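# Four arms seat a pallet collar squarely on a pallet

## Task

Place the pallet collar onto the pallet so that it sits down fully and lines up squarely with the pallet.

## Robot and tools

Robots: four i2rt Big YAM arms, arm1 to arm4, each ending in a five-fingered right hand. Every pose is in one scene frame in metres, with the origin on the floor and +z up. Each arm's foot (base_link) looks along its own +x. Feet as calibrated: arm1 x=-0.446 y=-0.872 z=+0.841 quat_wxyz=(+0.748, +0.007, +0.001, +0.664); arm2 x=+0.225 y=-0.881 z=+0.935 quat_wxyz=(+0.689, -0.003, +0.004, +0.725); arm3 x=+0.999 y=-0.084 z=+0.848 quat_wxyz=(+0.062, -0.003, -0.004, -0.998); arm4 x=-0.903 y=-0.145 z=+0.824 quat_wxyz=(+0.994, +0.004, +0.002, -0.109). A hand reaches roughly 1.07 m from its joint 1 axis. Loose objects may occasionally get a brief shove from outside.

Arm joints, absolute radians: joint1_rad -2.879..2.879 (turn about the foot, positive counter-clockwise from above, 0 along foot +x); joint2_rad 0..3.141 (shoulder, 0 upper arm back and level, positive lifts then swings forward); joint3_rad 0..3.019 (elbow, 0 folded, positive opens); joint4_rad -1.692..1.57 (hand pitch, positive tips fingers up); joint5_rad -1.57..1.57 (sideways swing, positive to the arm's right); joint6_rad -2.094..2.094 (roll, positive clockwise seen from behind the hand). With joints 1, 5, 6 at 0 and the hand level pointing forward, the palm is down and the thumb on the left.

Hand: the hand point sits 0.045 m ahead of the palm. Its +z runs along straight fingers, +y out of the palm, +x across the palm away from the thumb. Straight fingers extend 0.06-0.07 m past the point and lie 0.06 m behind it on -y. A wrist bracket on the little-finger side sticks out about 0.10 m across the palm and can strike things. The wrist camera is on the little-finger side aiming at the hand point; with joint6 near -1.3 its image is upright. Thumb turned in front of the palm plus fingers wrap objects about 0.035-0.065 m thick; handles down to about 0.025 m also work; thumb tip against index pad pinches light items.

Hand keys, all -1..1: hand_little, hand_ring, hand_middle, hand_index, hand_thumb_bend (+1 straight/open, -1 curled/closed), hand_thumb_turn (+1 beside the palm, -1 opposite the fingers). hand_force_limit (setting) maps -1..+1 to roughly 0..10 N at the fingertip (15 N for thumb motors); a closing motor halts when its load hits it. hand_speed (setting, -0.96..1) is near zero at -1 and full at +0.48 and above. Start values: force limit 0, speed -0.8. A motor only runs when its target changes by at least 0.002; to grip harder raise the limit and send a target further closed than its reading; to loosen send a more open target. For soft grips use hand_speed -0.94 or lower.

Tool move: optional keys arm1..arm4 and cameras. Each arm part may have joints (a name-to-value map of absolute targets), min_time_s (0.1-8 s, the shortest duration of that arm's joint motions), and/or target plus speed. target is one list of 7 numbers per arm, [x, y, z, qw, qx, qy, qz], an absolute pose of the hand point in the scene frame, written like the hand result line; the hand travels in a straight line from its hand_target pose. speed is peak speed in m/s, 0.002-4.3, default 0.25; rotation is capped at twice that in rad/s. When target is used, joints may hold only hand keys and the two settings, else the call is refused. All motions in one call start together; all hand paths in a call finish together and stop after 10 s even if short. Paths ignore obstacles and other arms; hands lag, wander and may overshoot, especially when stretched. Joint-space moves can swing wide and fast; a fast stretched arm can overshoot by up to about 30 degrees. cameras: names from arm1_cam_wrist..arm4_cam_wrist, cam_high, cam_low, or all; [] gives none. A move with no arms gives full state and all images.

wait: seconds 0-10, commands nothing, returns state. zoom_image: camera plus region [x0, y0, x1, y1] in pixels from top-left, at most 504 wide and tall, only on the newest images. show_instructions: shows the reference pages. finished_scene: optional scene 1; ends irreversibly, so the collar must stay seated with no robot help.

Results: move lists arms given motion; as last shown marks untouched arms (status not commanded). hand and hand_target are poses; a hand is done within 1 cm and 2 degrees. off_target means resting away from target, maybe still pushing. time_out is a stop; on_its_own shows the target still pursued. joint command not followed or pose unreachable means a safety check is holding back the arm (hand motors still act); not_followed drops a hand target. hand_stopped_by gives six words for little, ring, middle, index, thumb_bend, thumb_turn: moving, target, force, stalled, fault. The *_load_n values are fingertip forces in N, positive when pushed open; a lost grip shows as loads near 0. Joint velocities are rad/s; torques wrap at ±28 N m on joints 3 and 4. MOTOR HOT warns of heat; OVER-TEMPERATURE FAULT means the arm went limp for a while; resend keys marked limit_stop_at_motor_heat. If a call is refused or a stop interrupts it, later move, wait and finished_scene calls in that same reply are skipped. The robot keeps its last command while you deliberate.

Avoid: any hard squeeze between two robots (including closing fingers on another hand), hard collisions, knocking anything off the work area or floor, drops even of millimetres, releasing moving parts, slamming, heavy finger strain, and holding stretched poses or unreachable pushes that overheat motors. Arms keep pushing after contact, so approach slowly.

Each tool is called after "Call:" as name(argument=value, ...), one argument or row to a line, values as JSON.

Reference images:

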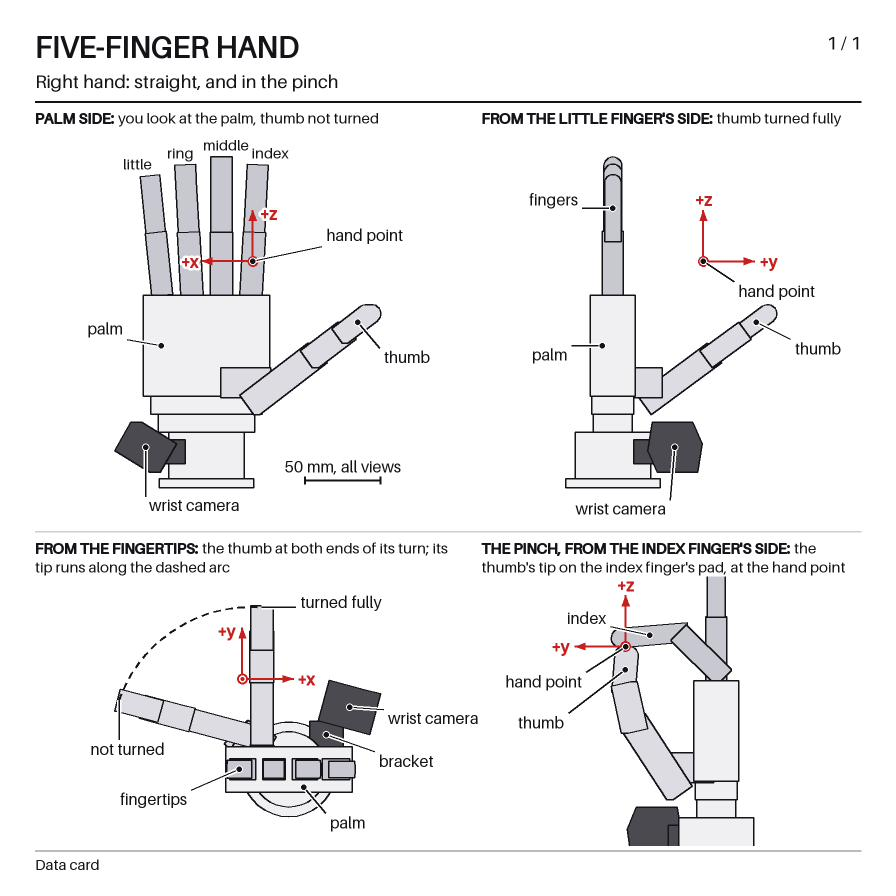

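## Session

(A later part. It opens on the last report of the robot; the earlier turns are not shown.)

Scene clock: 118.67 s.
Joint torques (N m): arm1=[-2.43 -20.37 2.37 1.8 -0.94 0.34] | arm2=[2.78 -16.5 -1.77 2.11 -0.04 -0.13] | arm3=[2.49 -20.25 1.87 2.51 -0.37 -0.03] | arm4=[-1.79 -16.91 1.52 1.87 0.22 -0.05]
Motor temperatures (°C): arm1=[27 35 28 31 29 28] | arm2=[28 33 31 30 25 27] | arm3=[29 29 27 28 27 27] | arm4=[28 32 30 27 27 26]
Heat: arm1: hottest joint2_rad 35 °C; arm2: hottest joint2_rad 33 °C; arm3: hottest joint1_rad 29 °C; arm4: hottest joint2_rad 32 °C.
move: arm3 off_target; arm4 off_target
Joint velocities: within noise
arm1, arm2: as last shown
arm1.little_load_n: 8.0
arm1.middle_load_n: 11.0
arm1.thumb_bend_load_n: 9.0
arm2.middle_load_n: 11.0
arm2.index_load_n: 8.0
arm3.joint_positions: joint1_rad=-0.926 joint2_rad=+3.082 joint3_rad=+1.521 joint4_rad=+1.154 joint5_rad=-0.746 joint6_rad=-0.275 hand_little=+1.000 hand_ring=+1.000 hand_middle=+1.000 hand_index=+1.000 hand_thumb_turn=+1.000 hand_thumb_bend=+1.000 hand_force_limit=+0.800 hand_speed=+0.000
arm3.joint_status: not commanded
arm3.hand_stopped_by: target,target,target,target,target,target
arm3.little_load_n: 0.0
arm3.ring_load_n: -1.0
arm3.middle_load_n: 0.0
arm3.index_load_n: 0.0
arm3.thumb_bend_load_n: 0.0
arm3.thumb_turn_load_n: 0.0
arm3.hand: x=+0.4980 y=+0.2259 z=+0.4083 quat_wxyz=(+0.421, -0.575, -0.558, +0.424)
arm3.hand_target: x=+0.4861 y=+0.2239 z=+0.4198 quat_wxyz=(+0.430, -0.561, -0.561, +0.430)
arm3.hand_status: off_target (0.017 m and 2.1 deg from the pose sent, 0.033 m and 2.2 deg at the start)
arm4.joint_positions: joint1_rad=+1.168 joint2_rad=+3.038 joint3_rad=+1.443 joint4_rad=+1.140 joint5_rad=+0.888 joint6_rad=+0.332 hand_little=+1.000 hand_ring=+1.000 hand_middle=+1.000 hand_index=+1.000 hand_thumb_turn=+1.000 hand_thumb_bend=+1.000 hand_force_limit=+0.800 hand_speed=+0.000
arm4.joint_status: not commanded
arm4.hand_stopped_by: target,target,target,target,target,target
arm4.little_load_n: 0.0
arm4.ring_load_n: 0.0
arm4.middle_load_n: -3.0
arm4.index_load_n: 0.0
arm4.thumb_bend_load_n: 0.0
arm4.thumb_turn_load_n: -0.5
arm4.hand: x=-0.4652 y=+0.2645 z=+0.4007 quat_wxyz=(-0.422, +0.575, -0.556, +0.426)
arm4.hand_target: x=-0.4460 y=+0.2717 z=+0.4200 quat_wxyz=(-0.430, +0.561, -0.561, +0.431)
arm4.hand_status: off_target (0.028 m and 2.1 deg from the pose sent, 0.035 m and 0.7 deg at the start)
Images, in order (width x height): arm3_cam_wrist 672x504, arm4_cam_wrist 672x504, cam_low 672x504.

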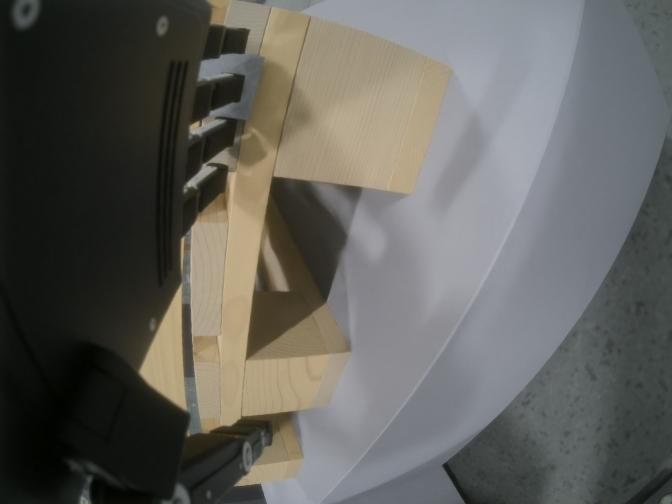

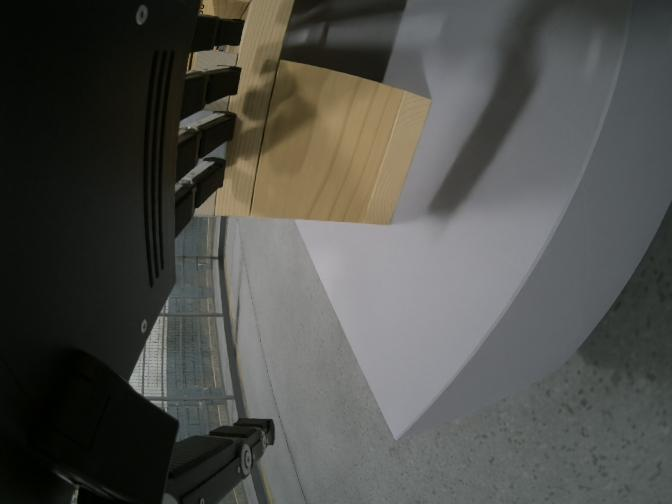

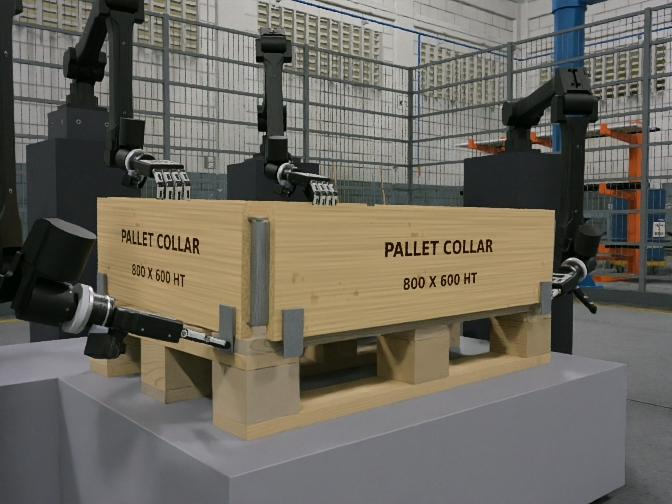

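Call:
move(
  arm3={"target": [0.505, 0.226, 0.385, 0.4304, -0.5610, -0.5610, 0.4304], "speed": 0.1},
)

Call:
move(
  arm3={"target": [0.476, 0.226, 0.388, 0.4304, -0.5610, -0.5610, 0.4304], "speed": 0.06},
  cameras=["arm3_cam_wrist", "cam_low"],
)

Call:
zoom_image(
  camera="arm3_cam_wrist",
  region=[180, 0, 380, 240],
)

Call:
zoom_image(
  camera="cam_low",
  region=[150, 280, 320, 420],
)

Scene clock: 120.10 s.
Joint torques (N m): arm1=[-1.67 -20.01 2.22 1.85 -0.98 0.35] | arm2=[2.78 -16.44 -1.83 2.18 -0.05 -0.14] | arm3=[0.97 -17.67 2.74 1.11 -0.35 -0.18] | arm4=[-1.79 -17.03 1.52 1.87 0.21 -0.05]
Motor temperatures (°C): arm1=[27 35 28 31 29 28] | arm2=[28 33 31 30 25 27] | arm3=[29 30 27 28 27 27] | arm4=[28 32 30 27 27 26]
Heat: arm1: hottest joint2_rad 35 °C; arm2: hottest joint2_rad 33 °C; arm3: hottest joint2_rad 30 °C; arm4: hottest joint2_rad 32 °C.
move: arm3 off_target
Joint velocities: within noise
arm1, arm2, arm4: as last shown
arm1.little_load_n: 8.5
arm1.middle_load_n: 10.5
arm1.index_load_n: 9.5
arm1.thumb_bend_load_n: 8.5
arm1.thumb_turn_load_n: 1.0
arm2.middle_load_n: 10.5
arm2.thumb_turn_load_n: 1.5
arm3.joint_positions: joint1_rad=-0.933 joint2_rad=+3.120 joint3_rad=+1.564 joint4_rad=+1.165 joint5_rad=-0.768 joint6_rad=-0.296 hand_little=+1.000 hand_ring=+1.000 hand_middle=+1.000 hand_index=+1.000 hand_thumb_turn=+1.000 hand_thumb_bend=+1.000 hand_force_limit=+0.800 hand_speed=+0.000
arm3.joint_status: not commanded
arm3.hand_stopped_by: target,target,target,target,target,target
arm3.little_load_n: -0.5
arm3.ring_load_n: 0.0
arm3.middle_load_n: 0.0
arm3.index_load_n: 0.0
arm3.thumb_bend_load_n: 0.0
arm3.thumb_turn_load_n: 0.0
arm3.hand: x=+0.4986 y=+0.2280 z=+0.3971 quat_wxyz=(+0.429, -0.560, -0.566, +0.426)
arm3.hand_target: x=+0.5053 y=+0.2257 z=+0.3863 quat_wxyz=(+0.424, -0.565, -0.567, +0.424)
arm3.hand_status: off_target (0.014 m and 0.8 deg from the pose sent, 0.024 m and 2.1 deg at the start; a joint's target at an end of its range on 22 of 33 steps)
arm4.middle_load_n: -2.5
arm4.thumb_turn_load_n: 0.0
pictures: none

Scene clock: 121.23 s.
Joint torques (N m): arm1=[-1.61 -20.37 2.4 1.98 -0.95 0.35] | arm2=[2.84 -16.21 -1.76 2.14 -0.05 -0.13] | arm3=[4.72 -18.67 5.39 1.09 0.22 -0.04] | arm4=[-1.79 -16.97 1.52 1.87 0.21 -0.06]
Motor temperatures (°C): arm1=[27 35 28 30 29 28] | arm2=[28 33 31 30 25 27] | arm3=[29 30 27 28 27 27] | arm4=[28 32 30 27 27 26]
Heat: arm1: hottest joint2_rad 35 °C; arm2: hottest joint2_rad 33 °C; arm3: hottest joint2_rad 30 °C; arm4: hottest joint2_rad 32 °C.
move: arm3 off_target
Joint velocities: within noise
arm1.joint_positions: joint1_rad=-0.459 joint2_rad=+2.490 joint3_rad=+1.151 joint4_rad=+1.056 joint5_rad=-0.647 joint6_rad=-0.219 hand_little=-0.188 hand_ring=-0.132 hand_middle=-0.110 hand_index=-0.083 hand_thumb_turn=-1.000 hand_thumb_bend=+0.395 hand_force_limit=+0.800 hand_speed=-0.900
arm1.joint_status: not commanded
arm1.hand_stopped_by: force,force,force,force,force,target
arm1.little_load_n: 8.5
arm1.ring_load_n: 5.5
arm1.middle_load_n: 10.5
arm1.index_load_n: 10.0
arm1.thumb_bend_load_n: 8.5
arm1.thumb_turn_load_n: 0.5
arm1.hand: x=-0.2046 y=-0.2602 z=+0.6539 quat_wxyz=(-0.626, +0.778, +0.049, -0.017)
arm1.hand_target: x=-0.2000 y=-0.2695 z=+0.6637 quat_wxyz=(-0.629, +0.776, +0.034, -0.028)
arm1.hand_status: not commanded
arm2.joint_positions: joint1_rad=-0.146 joint2_rad=+2.722 joint3_rad=+1.129 joint4_rad=+1.392 joint5_rad=-0.175 joint6_rad=-0.039 hand_little=-0.238 hand_ring=-0.192 hand_middle=-0.171 hand_index=-0.161 hand_thumb_turn=-1.000 hand_thumb_bend=+0.515 hand_force_limit=+0.800 hand_speed=-0.900
arm2.joint_status: not commanded
arm2.hand_stopped_by: force,force,force,force,force,target
arm2.little_load_n: 7.0
arm2.ring_load_n: 6.0
arm2.middle_load_n: 10.5
arm2.index_load_n: 8.0
arm2.thumb_bend_load_n: 8.0
arm2.thumb_turn_load_n: 1.0
arm2.hand: x=+0.2230 y=-0.2508 z=+0.6576 quat_wxyz=(-0.629, +0.776, +0.033, -0.026)
arm2.hand_target: x=+0.2201 y=-0.2615 z=+0.6655 quat_wxyz=(-0.629, +0.776, +0.034, -0.028)
arm2.hand_status: not commanded
arm3.joint_positions: joint1_rad=-0.927 joint2_rad=+3.128 joint3_rad=+1.579 joint4_rad=+1.145 joint5_rad=-0.749 joint6_rad=-0.285 hand_little=+1.000 hand_ring=+1.000 hand_middle=+1.000 hand_index=+1.000 hand_thumb_turn=+1.000 hand_thumb_bend=+1.000 hand_force_limit=+0.800 hand_speed=+0.000
arm3.joint_status: not commanded
arm3.hand_stopped_by: target,target,target,target,target,target
arm3.little_load_n: -0.5
arm3.ring_load_n: 0.0
arm3.middle_load_n: 0.0
arm3.index_load_n: 0.0
arm3.thumb_bend_load_n: 0.0
arm3.thumb_turn_load_n: 0.0
arm3.hand: x=+0.4962 y=+0.2283 z=+0.3914 quat_wxyz=(+0.424, -0.571, -0.562, +0.423)
arm3.hand_target: x=+0.4770 y=+0.2253 z=+0.3900 quat_wxyz=(+0.426, -0.564, -0.565, +0.426)
arm3.hand_status: off_target (0.021 m and 1.6 deg from the pose sent, 0.025 m and 0.8 deg at the start; a joint's target at an end of its range on 33 of 34 steps)
arm4: as last shown
Images, in order (width x height): arm3_cam_wrist 672x504, cam_low 672x504.

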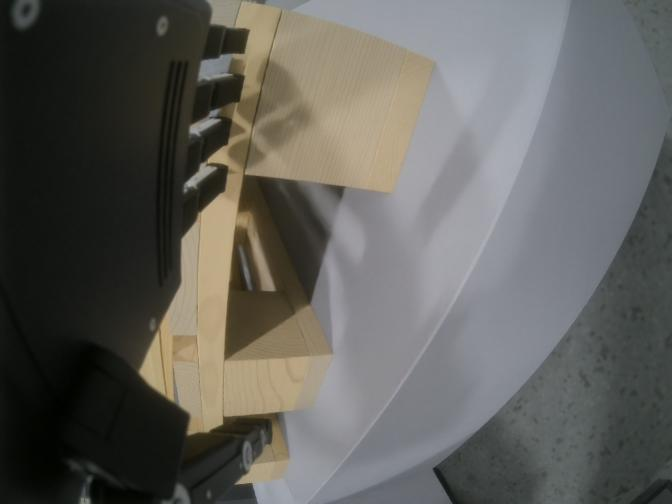

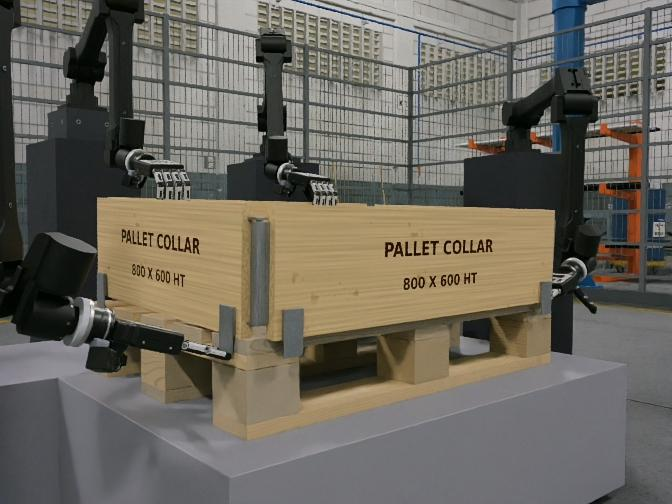

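Scaled by 2.100 from the camera's image (finer frame: 960x720).

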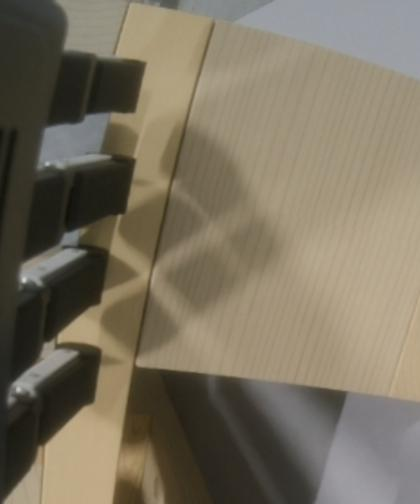

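Scaled by 2.965 from the camera's image (finer frame: 960x720).

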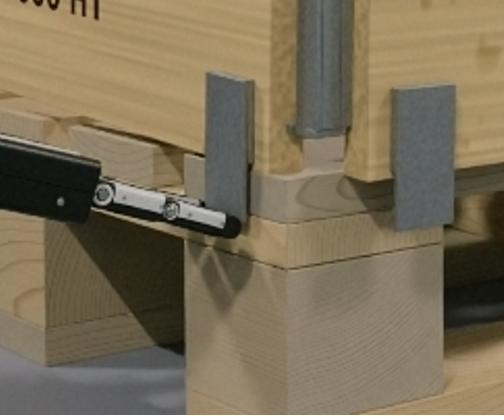

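Call:
move(
  arm3={"target": [0.470, 0.226, 0.412, 0.4304, -0.5610, -0.5610, 0.4304], "speed": 0.04},
  cameras=["arm3_cam_wrist", "cam_low"],
)

Call:
zoom_image(
  camera="cam_low",
  region=[150, 280, 320, 420],
)

Scene clock: 122.53 s.
Joint torques (N m): arm1=[-2.02 -20.31 2.19 1.96 -0.97 0.36] | arm2=[2.55 -16.21 -1.73 2.11 -0.02 -0.13] | arm3=[4.13 -21.36 2.82 1.89 -0.03 -0.02] | arm4=[-1.85 -16.97 1.54 1.87 0.21 -0.05]
Motor temperatures (°C): arm1=[27 35 28 30 29 28] | arm2=[28 33 31 30 25 27] | arm3=[29 30 27 28 27 27] | arm4=[28 32 30 27 27 26]
Heat: arm1: hottest joint2_rad 35 °C; arm2: hottest joint2_rad 33 °C; arm3: hottest joint2_rad 30 °C; arm4: hottest joint2_rad 32 °C.
move: arm3 off_target
Joint velocities: within noise
arm1, arm2, arm4: as last shown
arm1.little_load_n: 8.0
arm1.thumb_bend_load_n: 9.0
arm2.middle_load_n: 11.0
arm3.joint_positions: joint1_rad=-0.923 joint2_rad=+3.118 joint3_rad=+1.564 joint4_rad=+1.145 joint5_rad=-0.738 joint6_rad=-0.265 hand_little=+1.000 hand_ring=+1.000 hand_middle=+1.000 hand_index=+1.000 hand_thumb_turn=+1.000 hand_thumb_bend=+1.000 hand_force_limit=+0.800 hand_speed=+0.000
arm3.joint_status: not commanded
arm3.hand_stopped_by: target,target,target,target,target,target
arm3.little_load_n: 0.0
arm3.ring_load_n: -1.0
arm3.middle_load_n: 0.0
arm3.index_load_n: 0.0
arm3.thumb_bend_load_n: 0.0
arm3.thumb_turn_load_n: 0.0
arm3.hand: x=+0.4961 y=+0.2258 z=+0.3944 quat_wxyz=(+0.419, -0.580, -0.555, +0.424)
arm3.hand_target: x=+0.4704 y=+0.2253 z=+0.4123 quat_wxyz=(+0.430, -0.561, -0.561, +0.431)
arm3.hand_status: off_target (0.031 m and 2.7 deg from the pose sent, 0.033 m and 1.6 deg at the start)
arm4.middle_load_n: -3.0
Images, in order (width x height): arm3_cam_wrist 672x504, cam_low 672x504.

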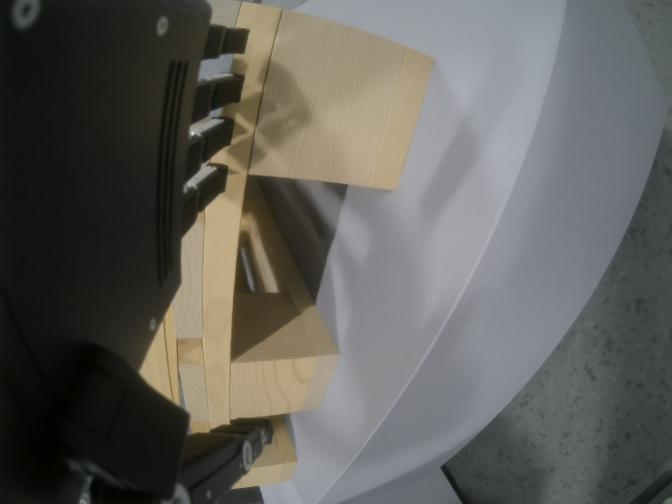

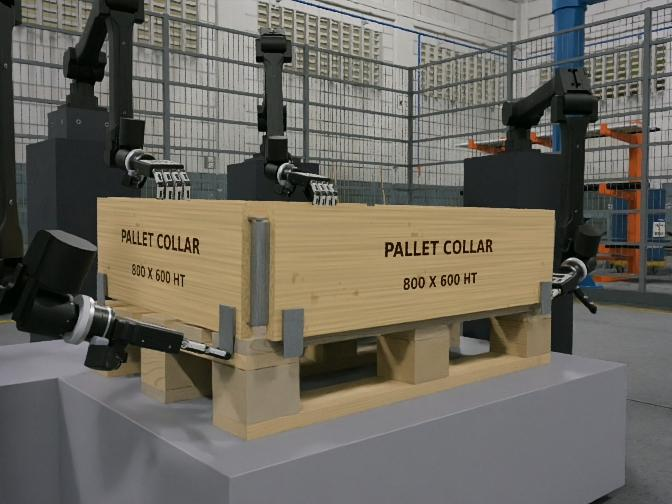

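Scaled by 2.965 from the camera's image (finer frame: 960x720).

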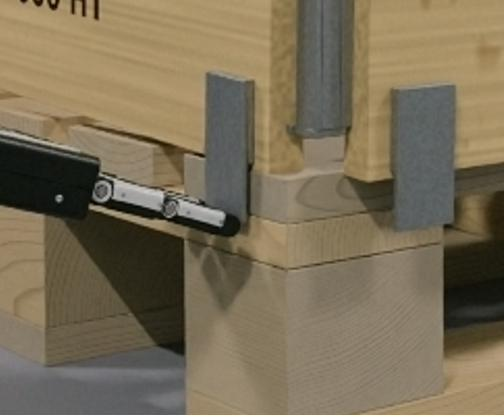

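Call:
move(
  arm3={"target": [0.466, 0.226, 0.430, 0.4304, -0.5610, -0.5610, 0.4304], "speed": 0.04},
  arm4={"target": [-0.438, 0.272, 0.438, 0.4304, -0.5610, 0.5610, -0.4304], "speed": 0.04},
  cameras=["arm3_cam_wrist", "arm4_cam_wrist", "cam_low"],
)

Call:
zoom_image(
  camera="cam_low",
  region=[150, 280, 320, 420],
)

Call:
zoom_image(
  camera="cam_low",
  region=[480, 230, 620, 350],
)

Scene clock: 123.67 s.
Joint torques (N m): arm1=[-2.55 -20.07 2.36 1.99 -0.95 0.35] | arm2=[2.67 -16.5 -1.73 2.09 -0.04 -0.13] | arm3=[4.13 -21.83 2.69 1.69 -0.34 -0.06] | arm4=[-2.43 -17.73 1.89 2.1 0.33 -0.05]
Motor temperatures (°C): arm1=[27 35 28 30 29 28] | arm2=[28 33 31 30 25 27] | arm3=[29 30 27 28 27 27] | arm4=[28 32 30 27 27 26]
Heat: arm1: hottest joint2_rad 35 °C; arm2: hottest joint2_rad 33 °C; arm3: hottest joint2_rad 30 °C; arm4: hottest joint2_rad 32 °C.
move: arm3 off_target; arm4 off_target
Joint velocities: within noise
arm1, arm2: as last shown
arm1.little_load_n: 8.5
arm2.ring_load_n: 6.5
arm2.middle_load_n: 10.5
arm2.index_load_n: 7.5
arm3.joint_positions: joint1_rad=-0.918 joint2_rad=+3.082 joint3_rad=+1.521 joint4_rad=+1.145 joint5_rad=-0.723 joint6_rad=-0.259 hand_little=+1.000 hand_ring=+1.000 hand_middle=+1.000 hand_index=+1.000 hand_thumb_turn=+1.000 hand_thumb_bend=+1.000 hand_force_limit=+0.800 hand_speed=+0.000
arm3.joint_status: not commanded
arm3.hand_stopped_by: target,target,target,target,target,target
arm3.little_load_n: 0.0
arm3.ring_load_n: -3.5
arm3.middle_load_n: 0.0
arm3.index_load_n: -0.5
arm3.thumb_bend_load_n: 0.0
arm3.thumb_turn_load_n: 0.0
arm3.hand: x=+0.4960 y=+0.2245 z=+0.4063 quat_wxyz=(+0.417, -0.586, -0.553, +0.421)
arm3.hand_target: x=+0.4666 y=+0.2252 z=+0.4301 quat_wxyz=(+0.430, -0.561, -0.561, +0.431)
arm3.hand_status: off_target (0.038 m and 3.6 deg from the pose sent, 0.047 m and 2.7 deg at the start)
arm4.joint_positions: joint1_rad=+1.162 joint2_rad=+3.002 joint3_rad=+1.402 joint4_rad=+1.131 joint5_rad=+0.872 joint6_rad=+0.323 hand_little=+1.000 hand_ring=+1.000 hand_middle=+1.000 hand_index=+1.000 hand_thumb_turn=+1.000 hand_thumb_bend=+1.000 hand_force_limit=+0.800 hand_speed=+0.000
arm4.joint_status: not commanded
arm4.hand_stopped_by: target,target,target,target,target,target
arm4.little_load_n: 0.0
arm4.ring_load_n: 0.0
arm4.middle_load_n: -4.5
arm4.index_load_n: -0.5
arm4.thumb_bend_load_n: 0.5
arm4.thumb_turn_load_n: -0.5
arm4.hand: x=-0.4657 y=+0.2613 z=+0.4110 quat_wxyz=(-0.415, +0.585, -0.552, +0.425)
arm4.hand_target: x=-0.4384 y=+0.2711 z=+0.4378 quat_wxyz=(-0.430, +0.561, -0.561, +0.431)
arm4.hand_status: off_target (0.040 m and 3.4 deg from the pose sent, 0.047 m and 2.1 deg at the start)
Images, in order (width x height): arm3_cam_wrist 672x504, arm4_cam_wrist 672x504, cam_low 672x504.

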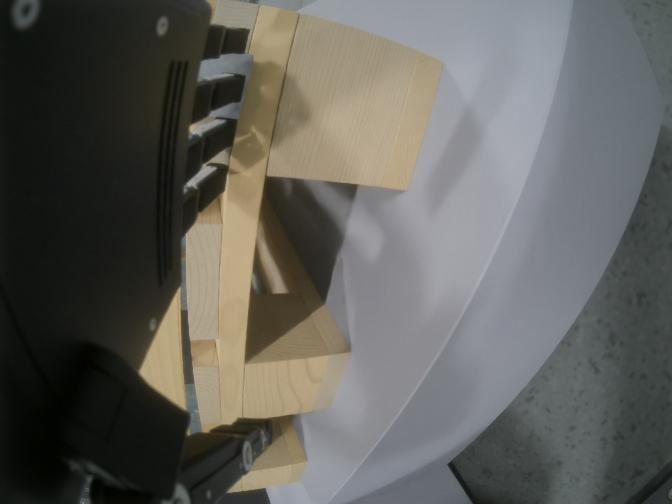

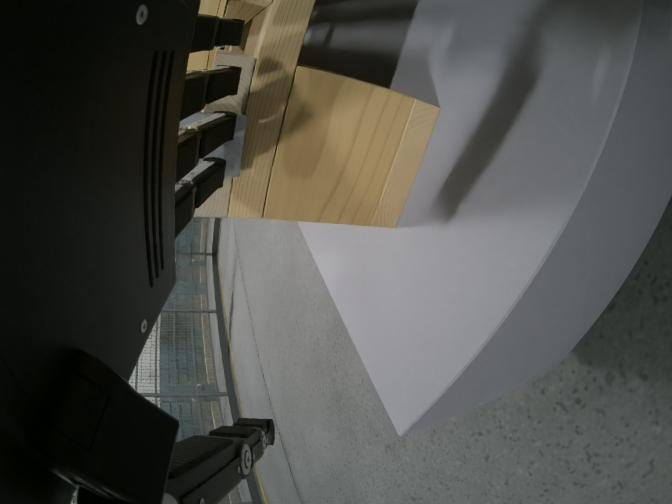

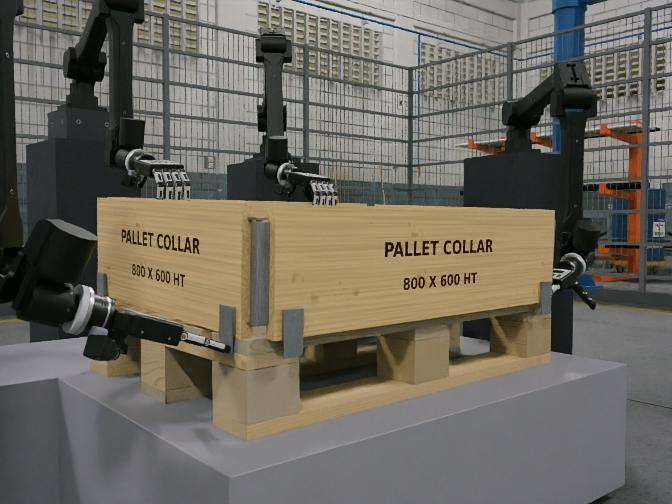

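Scaled by 2.965 from the camera's image (finer frame: 960x720).

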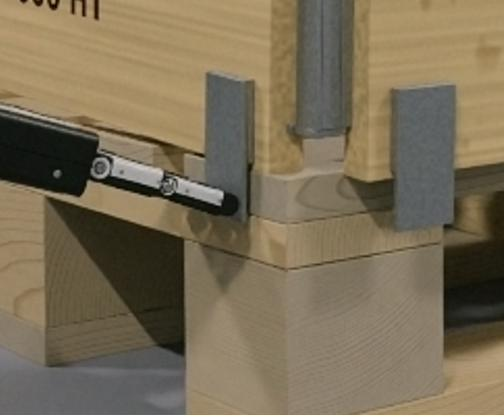

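Scaled by 3.600 from the camera's image (finer frame: 960x720).

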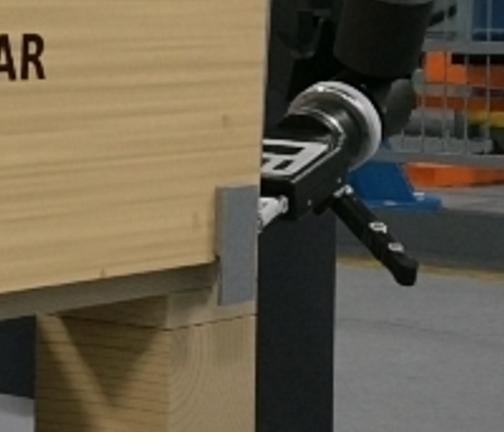

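Call:
move(
  arm3={"target": [0.56, 0.226, 0.41, 0.4304, -0.5610, -0.5610, 0.4304], "speed": 0.2},
  arm4={"target": [-0.53, 0.272, 0.42, 0.4304, -0.5610, 0.5610, -0.4304], "speed": 0.2},
)

Call:
move(
  arm3={"target": [0.56, 0.20, 0.72, 0.4411, -0.5447, -0.5543, 0.4489], "speed": 0.4, "joints": {"hand_thumb_turn": -1, "hand_thumb_bend": 0.85, "hand_little": 0.35, "hand_ring": 0.35, "hand_middle": 0.35, "hand_index": 0.35}},
  arm4={"target": [-0.53, 0.24, 0.72, 0.4565, -0.5637, 0.5349, -0.4332], "speed": 0.4, "joints": {"hand_thumb_turn": -1, "hand_thumb_bend": 0.85, "hand_little": 0.35, "hand_ring": 0.35, "hand_middle": 0.35, "hand_index": 0.35}},
  cameras=["cam_high"],
)

Call:
move(
  arm3={"target": [0.412, 0.185, 0.705, 0.4411, -0.5447, -0.5543, 0.4489], "speed": 0.25},
  arm4={"target": [-0.375, 0.235, 0.71, 0.4565, -0.5637, 0.5349, -0.4332], "speed": 0.25},
  cameras=["arm3_cam_wrist", "arm4_cam_wrist", "cam_low"],
)

Scene clock: 127.10 s.
Joint torques (N m): arm1=[-1.61 -20.13 2.13 1.95 -0.94 0.33] | arm2=[3.02 -16.38 -1.7 2.18 -0.03 -0.14] | arm3=[1.49 -16.62 1.01 2 -0.4 -0.23] | arm4=[-0.79 -13.39 0.31 1.89 0.25 0.14]
Motor temperatures (°C): arm1=[27 35 28 30 29 28] | arm2=[28 33 31 30 25 27] | arm3=[29 30 27 28 27 27] | arm4=[28 32 30 27 27 26]
Heat: arm1: hottest joint2_rad 35 °C; arm2: hottest joint2_rad 33 °C; arm3: hottest joint2_rad 30 °C; arm4: hottest joint2_rad 32 °C.
move: arm3 off_target; arm4 done
Joint velocities: within noise
arm1, arm2: as last shown
arm1.little_load_n: 8.0
arm1.middle_load_n: 11.0
arm1.thumb_turn_load_n: 1.0
arm2.ring_load_n: 6.0
arm2.index_load_n: 8.0
arm3.joint_positions: joint1_rad=-1.035 joint2_rad=+3.069 joint3_rad=+1.424 joint4_rad=+1.229 joint5_rad=-0.862 joint6_rad=-0.327 hand_little=+1.000 hand_ring=+1.000 hand_middle=+1.000 hand_index=+1.000 hand_thumb_turn=+1.000 hand_thumb_bend=+1.000 hand_force_limit=+0.800 hand_speed=+0.000
arm3.joint_status: not commanded
arm3.hand_stopped_by: target,target,target,target,target,target
arm3.little_load_n: 0.0
arm3.ring_load_n: 0.0
arm3.middle_load_n: 0.0
arm3.index_load_n: 0.0
arm3.thumb_bend_load_n: 0.0
arm3.thumb_turn_load_n: 0.0
arm3.hand: x=+0.5536 y=+0.2347 z=+0.4180 quat_wxyz=(+0.431, -0.563, -0.558, +0.431)
arm3.hand_target: x=+0.5601 y=+0.2258 z=+0.4101 quat_wxyz=(+0.430, -0.561, -0.561, +0.430)
arm3.hand_status: off_target (0.013 m and 0.4 deg from the pose sent, 0.064 m and 3.6 deg at the start)
arm4.joint_positions: joint1_rad=+1.313 joint2_rad=+2.989 joint3_rad=+1.330 joint4_rad=+1.144 joint5_rad=+1.028 joint6_rad=+0.437 hand_little=+1.000 hand_ring=+1.000 hand_middle=+1.000 hand_index=+1.000 hand_thumb_turn=+1.000 hand_thumb_bend=+1.000 hand_force_limit=+0.800 hand_speed=+0.000
arm4.joint_status: not commanded
arm4.hand_stopped_by: target,target,target,target,target,target
arm4.little_load_n: -0.5
arm4.ring_load_n: 0.0
arm4.middle_load_n: -0.5
arm4.index_load_n: 0.0
arm4.thumb_bend_load_n: 0.0
arm4.thumb_turn_load_n: 0.0
arm4.hand: x=-0.5310 y=+0.2775 z=+0.4220 quat_wxyz=(-0.431, +0.565, -0.556, +0.430)
arm4.hand_target: x=-0.5300 y=+0.2719 z=+0.4200 quat_wxyz=(-0.430, +0.561, -0.561, +0.431)
arm4.hand_status: done (0.006 m and 0.7 deg from the pose sent, 0.066 m and 3.4 deg at the start)
pictures: none

Scene clock: 128.77 s.
Joint torques (N m): arm1=[-1.85 -20.01 2.32 1.8 -0.96 0.36] | arm2=[2.67 -16.56 -1.78 2.19 -0.04 -0.12] | arm3=[2.96 -14.62 2.19 0.99 -0.28 -0.08] | arm4=[-0.85 -10.99 1.95 1.4 0.03 -0.08]
Motor temperatures (°C): arm1=[27 36 28 30 29 28] | arm2=[28 33 31 30 25 27] | arm3=[29 30 27 28 27 27] | arm4=[28 32 29 27 27 26]
Heat: arm1: hottest joint2_rad 36 °C; arm2: hottest joint2_rad 33 °C; arm3: hottest joint2_rad 30 °C; arm4: hottest joint2_rad 32 °C.
move: arm3 off_target; arm4 done
Joint velocities: within noise
arm1, arm2: as last shown
arm1.middle_load_n: 10.5
arm1.thumb_bend_load_n: 8.5
arm1.thumb_turn_load_n: 0.5
arm2.little_load_n: 6.5
arm2.ring_load_n: 6.5
arm2.index_load_n: 7.5
arm3.joint_positions: joint1_rad=-1.018 joint2_rad=+2.243 joint3_rad=+0.764 joint4_rad=+1.183 joint5_rad=-0.866 joint6_rad=-0.276 hand_little=+0.350 hand_ring=+0.350 hand_middle=+0.350 hand_index=+0.350 hand_thumb_turn=-1.000 hand_thumb_bend=+0.850 hand_force_limit=+0.800 hand_speed=+0.000
arm3.joint_status: all done
arm3.hand_stopped_by: target,target,target,target,target,target
arm3.little_load_n: 0.0
arm3.ring_load_n: 0.0
arm3.middle_load_n: 0.0
arm3.index_load_n: 0.0
arm3.thumb_bend_load_n: 0.0
arm3.thumb_turn_load_n: 0.0
arm3.hand: x=+0.5586 y=+0.2140 z=+0.7335 quat_wxyz=(+0.462, -0.534, -0.553, +0.442)
arm3.hand_target: x=+0.5604 y=+0.2000 z=+0.7205 quat_wxyz=(+0.441, -0.545, -0.554, +0.449)
arm3.hand_status: off_target (0.019 m and 2.8 deg from the pose sent, 0.304 m and 3.2 deg at the start)
arm4.joint_positions: joint1_rad=+1.278 joint2_rad=+2.181 joint3_rad=+0.703 joint4_rad=+1.124 joint5_rad=+0.971 joint6_rad=+0.311 hand_little=+0.350 hand_ring=+0.350 hand_middle=+0.350 hand_index=+0.350 hand_thumb_turn=-1.000 hand_thumb_bend=+0.850 hand_force_limit=+0.800 hand_speed=+0.000
arm4.joint_status: all done
arm4.hand_stopped_by: target,target,target,target,target,target
arm4.little_load_n: 0.0
arm4.ring_load_n: 0.0
arm4.middle_load_n: 0.0
arm4.index_load_n: 0.0
arm4.thumb_bend_load_n: 0.5
arm4.thumb_turn_load_n: 0.0
arm4.hand: x=-0.5307 y=+0.2456 z=+0.7252 quat_wxyz=(-0.466, +0.557, -0.537, +0.429)
arm4.hand_target: x=-0.5301 y=+0.2399 z=+0.7200 quat_wxyz=(-0.456, +0.564, -0.535, +0.433)
arm4.hand_status: done (0.008 m and 1.4 deg from the pose sent, 0.300 m and 3.8 deg at the start)
Images, in order (width x height): cam_high 672x504.

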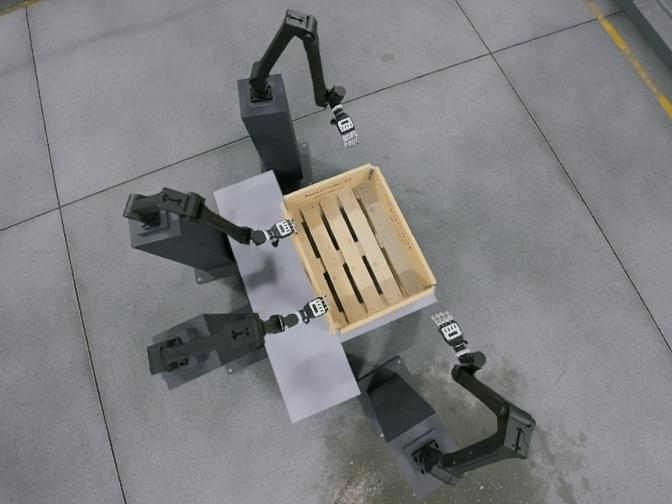

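Scene clock: 130.13 s.
Joint torques (N m): arm1=[-2.14 -19.84 2.11 1.85 -0.97 0.37] | arm2=[2.73 -16.32 -1.76 2.09 -0.05 -0.14] | arm3=[1.96 -16.56 5.44 1.09 -0.1 -0.02] | arm4=[-0.03 -13.1 4.9 1.59 -0.06 -0.1]
Motor temperatures (°C): arm1=[27 36 28 30 29 28] | arm2=[28 33 31 30 25 27] | arm3=[29 30 27 28 27 27] | arm4=[28 32 29 27 27 26]
Heat: arm1: hottest joint2_rad 36 °C; arm2: hottest joint2_rad 33 °C; arm3: hottest joint2_rad 30 °C; arm4: hottest joint2_rad 32 °C.
move: arm3 off_target; arm4 done
Joint velocities: within noise
arm1, arm2: as last shown
arm1.ring_load_n: 6.0
arm1.thumb_bend_load_n: 9.0
arm2.little_load_n: 7.0
arm2.ring_load_n: 6.0
arm3.joint_positions: joint1_rad=-0.762 joint2_rad=+2.345 joint3_rad=+1.039 joint4_rad=+1.062 joint5_rad=-0.636 joint6_rad=-0.178 hand_little=+0.350 hand_ring=+0.350 hand_middle=+0.350 hand_index=+0.350 hand_thumb_turn=-1.000 hand_thumb_bend=+0.850 hand_force_limit=+0.800 hand_speed=+0.000
arm3.joint_status: not commanded
arm3.hand_stopped_by: target,target,target,target,target,target
arm3.little_load_n: 0.0
arm3.ring_load_n: 0.0
arm3.middle_load_n: 0.0
arm3.index_load_n: -0.5
arm3.thumb_bend_load_n: 0.0
arm3.thumb_turn_load_n: 0.0
arm3.hand: x=+0.4134 y=+0.1868 z=+0.7185 quat_wxyz=(+0.453, -0.535, -0.555, +0.448)
arm3.hand_target: x=+0.4123 y=+0.1847 z=+0.7053 quat_wxyz=(+0.441, -0.545, -0.554, +0.449)
arm3.hand_status: off_target (0.014 m and 1.7 deg from the pose sent, 0.152 m and 2.8 deg at the start)
arm4.joint_positions: joint1_rad=+0.984 joint2_rad=+2.273 joint3_rad=+0.951 joint4_rad=+1.050 joint5_rad=+0.701 joint6_rad=+0.179 hand_little=+0.350 hand_ring=+0.350 hand_middle=+0.350 hand_index=+0.350 hand_thumb_turn=-1.000 hand_thumb_bend=+0.850 hand_force_limit=+0.800 hand_speed=+0.000
arm4.joint_status: not commanded
arm4.hand_stopped_by: target,target,target,target,target,target
arm4.little_load_n: 0.0
arm4.ring_load_n: 0.0
arm4.middle_load_n: 0.0
arm4.index_load_n: 0.0
arm4.thumb_bend_load_n: 0.0
arm4.thumb_turn_load_n: 0.0
arm4.hand: x=-0.3778 y=+0.2294 z=+0.7123 quat_wxyz=(-0.457, +0.560, -0.539, +0.432)
arm4.hand_target: x=-0.3752 y=+0.2350 z=+0.7101 quat_wxyz=(-0.457, +0.564, -0.535, +0.433)
arm4.hand_status: done (0.007 m and 0.7 deg from the pose sent, 0.157 m and 1.4 deg at the start)
Images, in order (width x height): arm3_cam_wrist 672x504, arm4_cam_wrist 672x504, cam_low 672x504.

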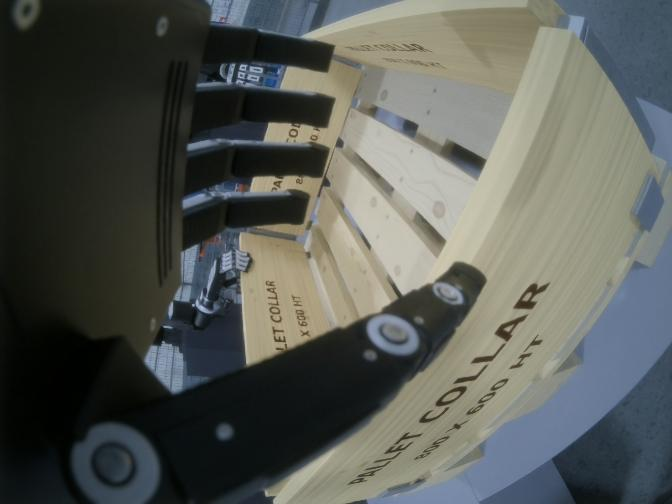

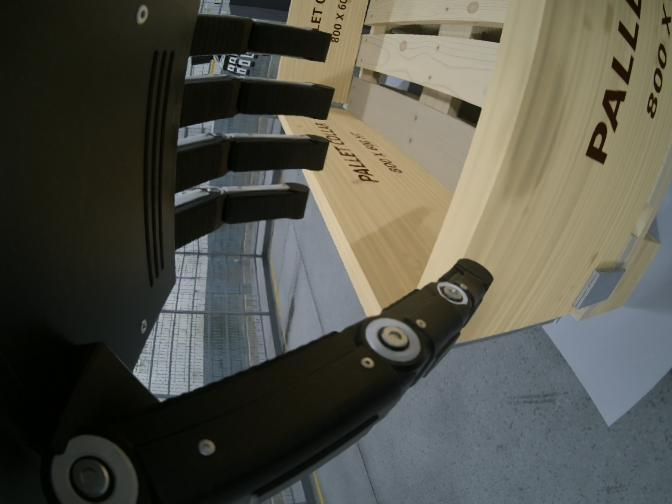

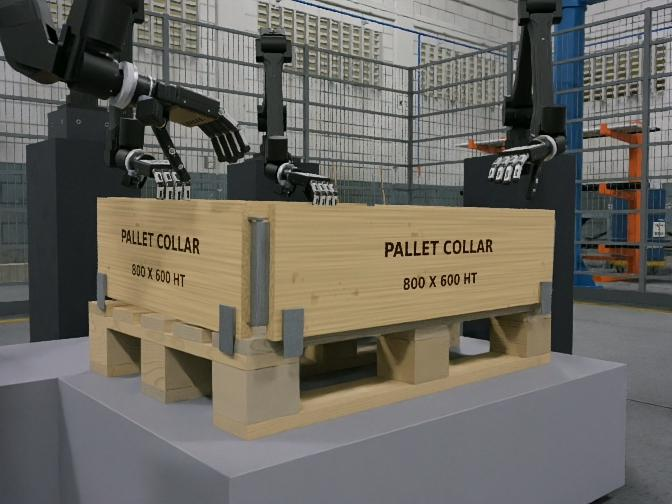

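Call:
move(
  arm3={"target": [0.403, 0.183, 0.68, 0.4411, -0.5447, -0.5543, 0.4489], "speed": 0.2},
  arm4={"target": [-0.367, 0.238, 0.683, 0.4565, -0.5637, 0.5349, -0.4332], "speed": 0.2},
)

Call:
move(
  arm3={"target": [0.405, 0.183, 0.632, 0.4411, -0.5447, -0.5543, 0.4489], "speed": 0.15},
  arm4={"target": [-0.369, 0.238, 0.640, 0.4565, -0.5637, 0.5349, -0.4332], "speed": 0.15},
  cameras=["arm3_cam_wrist", "arm4_cam_wrist", "cam_low"],
)

Scene clock: 131.50 s.
Joint torques (N m): arm1=[-1.73 -20.07 2.41 1.84 -0.98 0.3] | arm2=[2.9 -16.67 -1.68 2.11 -0.03 -0.11] | arm3=[2.9 -18.2 4.97 1.8 -0.1 -0.01] | arm4=[-0.62 -14.04 4.75 2.82 -0.05 -0.08]
Motor temperatures (°C): arm1=[27 36 28 30 29 28] | arm2=[28 33 31 30 25 27] | arm3=[29 30 27 28 27 27] | arm4=[28 32 29 27 27 26]
Heat: arm1: hottest joint2_rad 36 °C; arm2: hottest joint2_rad 33 °C; arm3: hottest joint2_rad 30 °C; arm4: hottest joint2_rad 32 °C.
move: arm3 off_target; arm4 off_target
Joint velocities: within noise
arm1, arm2: as last shown
arm1.little_load_n: 8.5
arm1.ring_load_n: 5.5
arm2.ring_load_n: 6.5
arm2.middle_load_n: 11.0
arm2.index_load_n: 8.0
arm3.joint_positions: joint1_rad=-0.761 joint2_rad=+2.424 joint3_rad=+1.087 joint4_rad=+1.062 joint5_rad=-0.625 joint6_rad=-0.174 hand_little=+0.350 hand_ring=+0.350 hand_middle=+0.350 hand_index=+0.350 hand_thumb_turn=-1.000 hand_thumb_bend=+0.850 hand_force_limit=+0.800 hand_speed=+0.000
arm3.joint_status: not commanded
arm3.hand_stopped_by: target,target,target,target,target,target
arm3.little_load_n: 0.0
arm3.ring_load_n: 0.0
arm3.middle_load_n: 0.0
arm3.index_load_n: 0.0
arm3.thumb_bend_load_n: 0.0
arm3.thumb_turn_load_n: 0.0
arm3.hand: x=+0.4115 y=+0.1890 z=+0.6841 quat_wxyz=(+0.442, -0.548, -0.554, +0.444)
arm3.hand_target: x=+0.4032 y=+0.1828 z=+0.6802 quat_wxyz=(+0.441, -0.545, -0.554, +0.449)
arm3.hand_status: off_target (0.011 m and 0.7 deg from the pose sent, 0.040 m and 1.7 deg at the start)
arm4.joint_positions: joint1_rad=+0.984 joint2_rad=+2.359 joint3_rad=+0.999 joint4_rad=+1.052 joint5_rad=+0.694 joint6_rad=+0.176 hand_little=+0.350 hand_ring=+0.350 hand_middle=+0.350 hand_index=+0.350 hand_thumb_turn=-1.000 hand_thumb_bend=+0.850 hand_force_limit=+0.800 hand_speed=+0.000
arm4.joint_status: not commanded
arm4.hand_stopped_by: target,target,target,target,target,target
arm4.little_load_n: 0.0
arm4.ring_load_n: 0.0
arm4.middle_load_n: 0.0
arm4.index_load_n: 0.0
arm4.thumb_bend_load_n: 0.0
arm4.thumb_turn_load_n: 0.0
arm4.hand: x=-0.3774 y=+0.2317 z=+0.6741 quat_wxyz=(-0.444, +0.574, -0.537, +0.430)
arm4.hand_target: x=-0.3673 y=+0.2378 z=+0.6833 quat_wxyz=(-0.456, +0.564, -0.535, +0.433)
arm4.hand_status: off_target (0.015 m and 1.9 deg from the pose sent, 0.032 m and 0.7 deg at the start)
pictures: none

Scene clock: 132.77 s.
Joint torques (N m): arm1=[-1.96 -20.07 2.41 2.02 -0.97 0.34] | arm2=[2.84 -16.32 -1.74 2.11 -0.03 -0.12] | arm3=[1.49 -18.96 4.49 2.22 -0.17 -0.05] | arm4=[-0.38 -14.56 3.99 2.8 0.03 -0.08]
Motor temperatures (°C): arm1=[27 36 28 30 29 28] | arm2=[28 33 31 30 25 27] | arm3=[29 30 27 28 27 27] | arm4=[28 32 29 27 27 26]
Heat: arm1: hottest joint2_rad 36 °C; arm2: hottest joint2_rad 33 °C; arm3: hottest joint2_rad 30 °C; arm4: hottest joint2_rad 32 °C.
move: arm3 done; arm4 off_target
Joint velocities: within noise
arm1, arm2: as last shown
arm1.little_load_n: 8.0
arm1.thumb_turn_load_n: 1.0
arm2.middle_load_n: 10.5
arm2.index_load_n: 7.5
arm3.joint_positions: joint1_rad=-0.761 joint2_rad=+2.554 joint3_rad=+1.154 joint4_rad=+1.110 joint5_rad=-0.625 joint6_rad=-0.174 hand_little=+0.350 hand_ring=+0.350 hand_middle=+0.350 hand_index=+0.350 hand_thumb_turn=-1.000 hand_thumb_bend=+0.850 hand_force_limit=+0.800 hand_speed=+0.000
arm3.joint_status: not commanded
arm3.hand_stopped_by: target,target,target,target,target,target
arm3.little_load_n: 0.0
arm3.ring_load_n: 0.0
arm3.middle_load_n: 0.0
arm3.index_load_n: 0.0
arm3.thumb_bend_load_n: 0.0
arm3.thumb_turn_load_n: 0.0
arm3.hand: x=+0.4136 y=+0.1868 z=+0.6313 quat_wxyz=(+0.436, -0.553, -0.554, +0.443)
arm3.hand_target: x=+0.4052 y=+0.1827 z=+0.6321 quat_wxyz=(+0.441, -0.545, -0.554, +0.449)
arm3.hand_status: done (0.009 m and 1.3 deg from the pose sent, 0.053 m and 0.7 deg at the start)
arm4.joint_positions: joint1_rad=+0.984 joint2_rad=+2.478 joint3_rad=+1.053 joint4_rad=+1.117 joint5_rad=+0.694 joint6_rad=+0.176 hand_little=+0.350 hand_ring=+0.350 hand_middle=+0.350 hand_index=+0.350 hand_thumb_turn=-1.000 hand_thumb_bend=+0.850 hand_force_limit=+0.800 hand_speed=+0.000
arm4.joint_status: not commanded
arm4.hand_stopped_by: target,target,target,target,target,target
arm4.little_load_n: 0.0
arm4.ring_load_n: 0.0
arm4.middle_load_n: 0.0
arm4.index_load_n: 0.0
arm4.thumb_bend_load_n: 0.0
arm4.thumb_turn_load_n: 0.0
arm4.hand: x=-0.3783 y=+0.2314 z=+0.6304 quat_wxyz=(-0.444, +0.574, -0.537, +0.430)
arm4.hand_target: x=-0.3693 y=+0.2379 z=+0.6402 quat_wxyz=(-0.456, +0.564, -0.535, +0.433)
arm4.hand_status: off_target (0.015 m and 1.9 deg from the pose sent, 0.036 m and 1.9 deg at the start)
Images, in order (width x height): arm3_cam_wrist 672x504, arm4_cam_wrist 672x504, cam_low 672x504.

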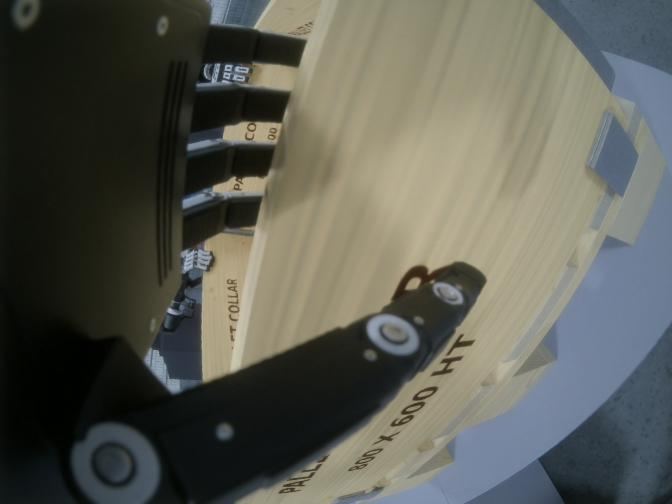

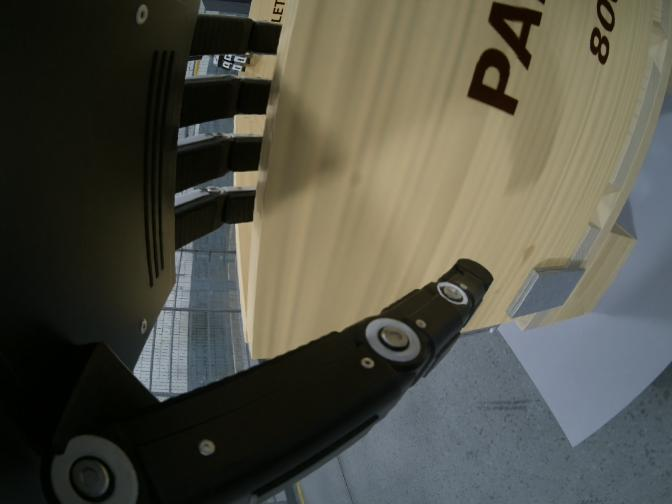

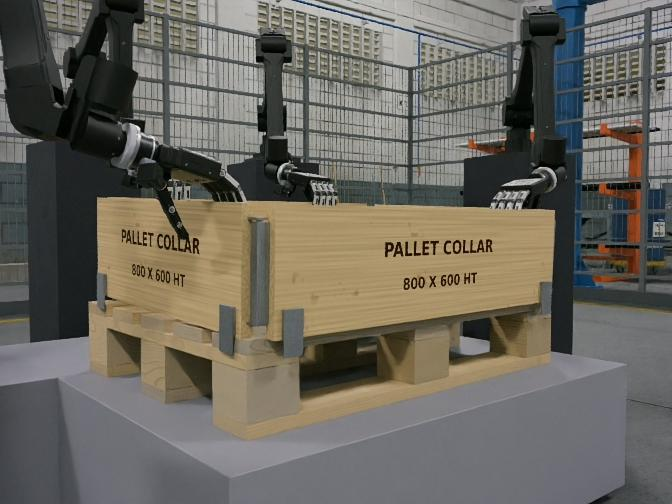

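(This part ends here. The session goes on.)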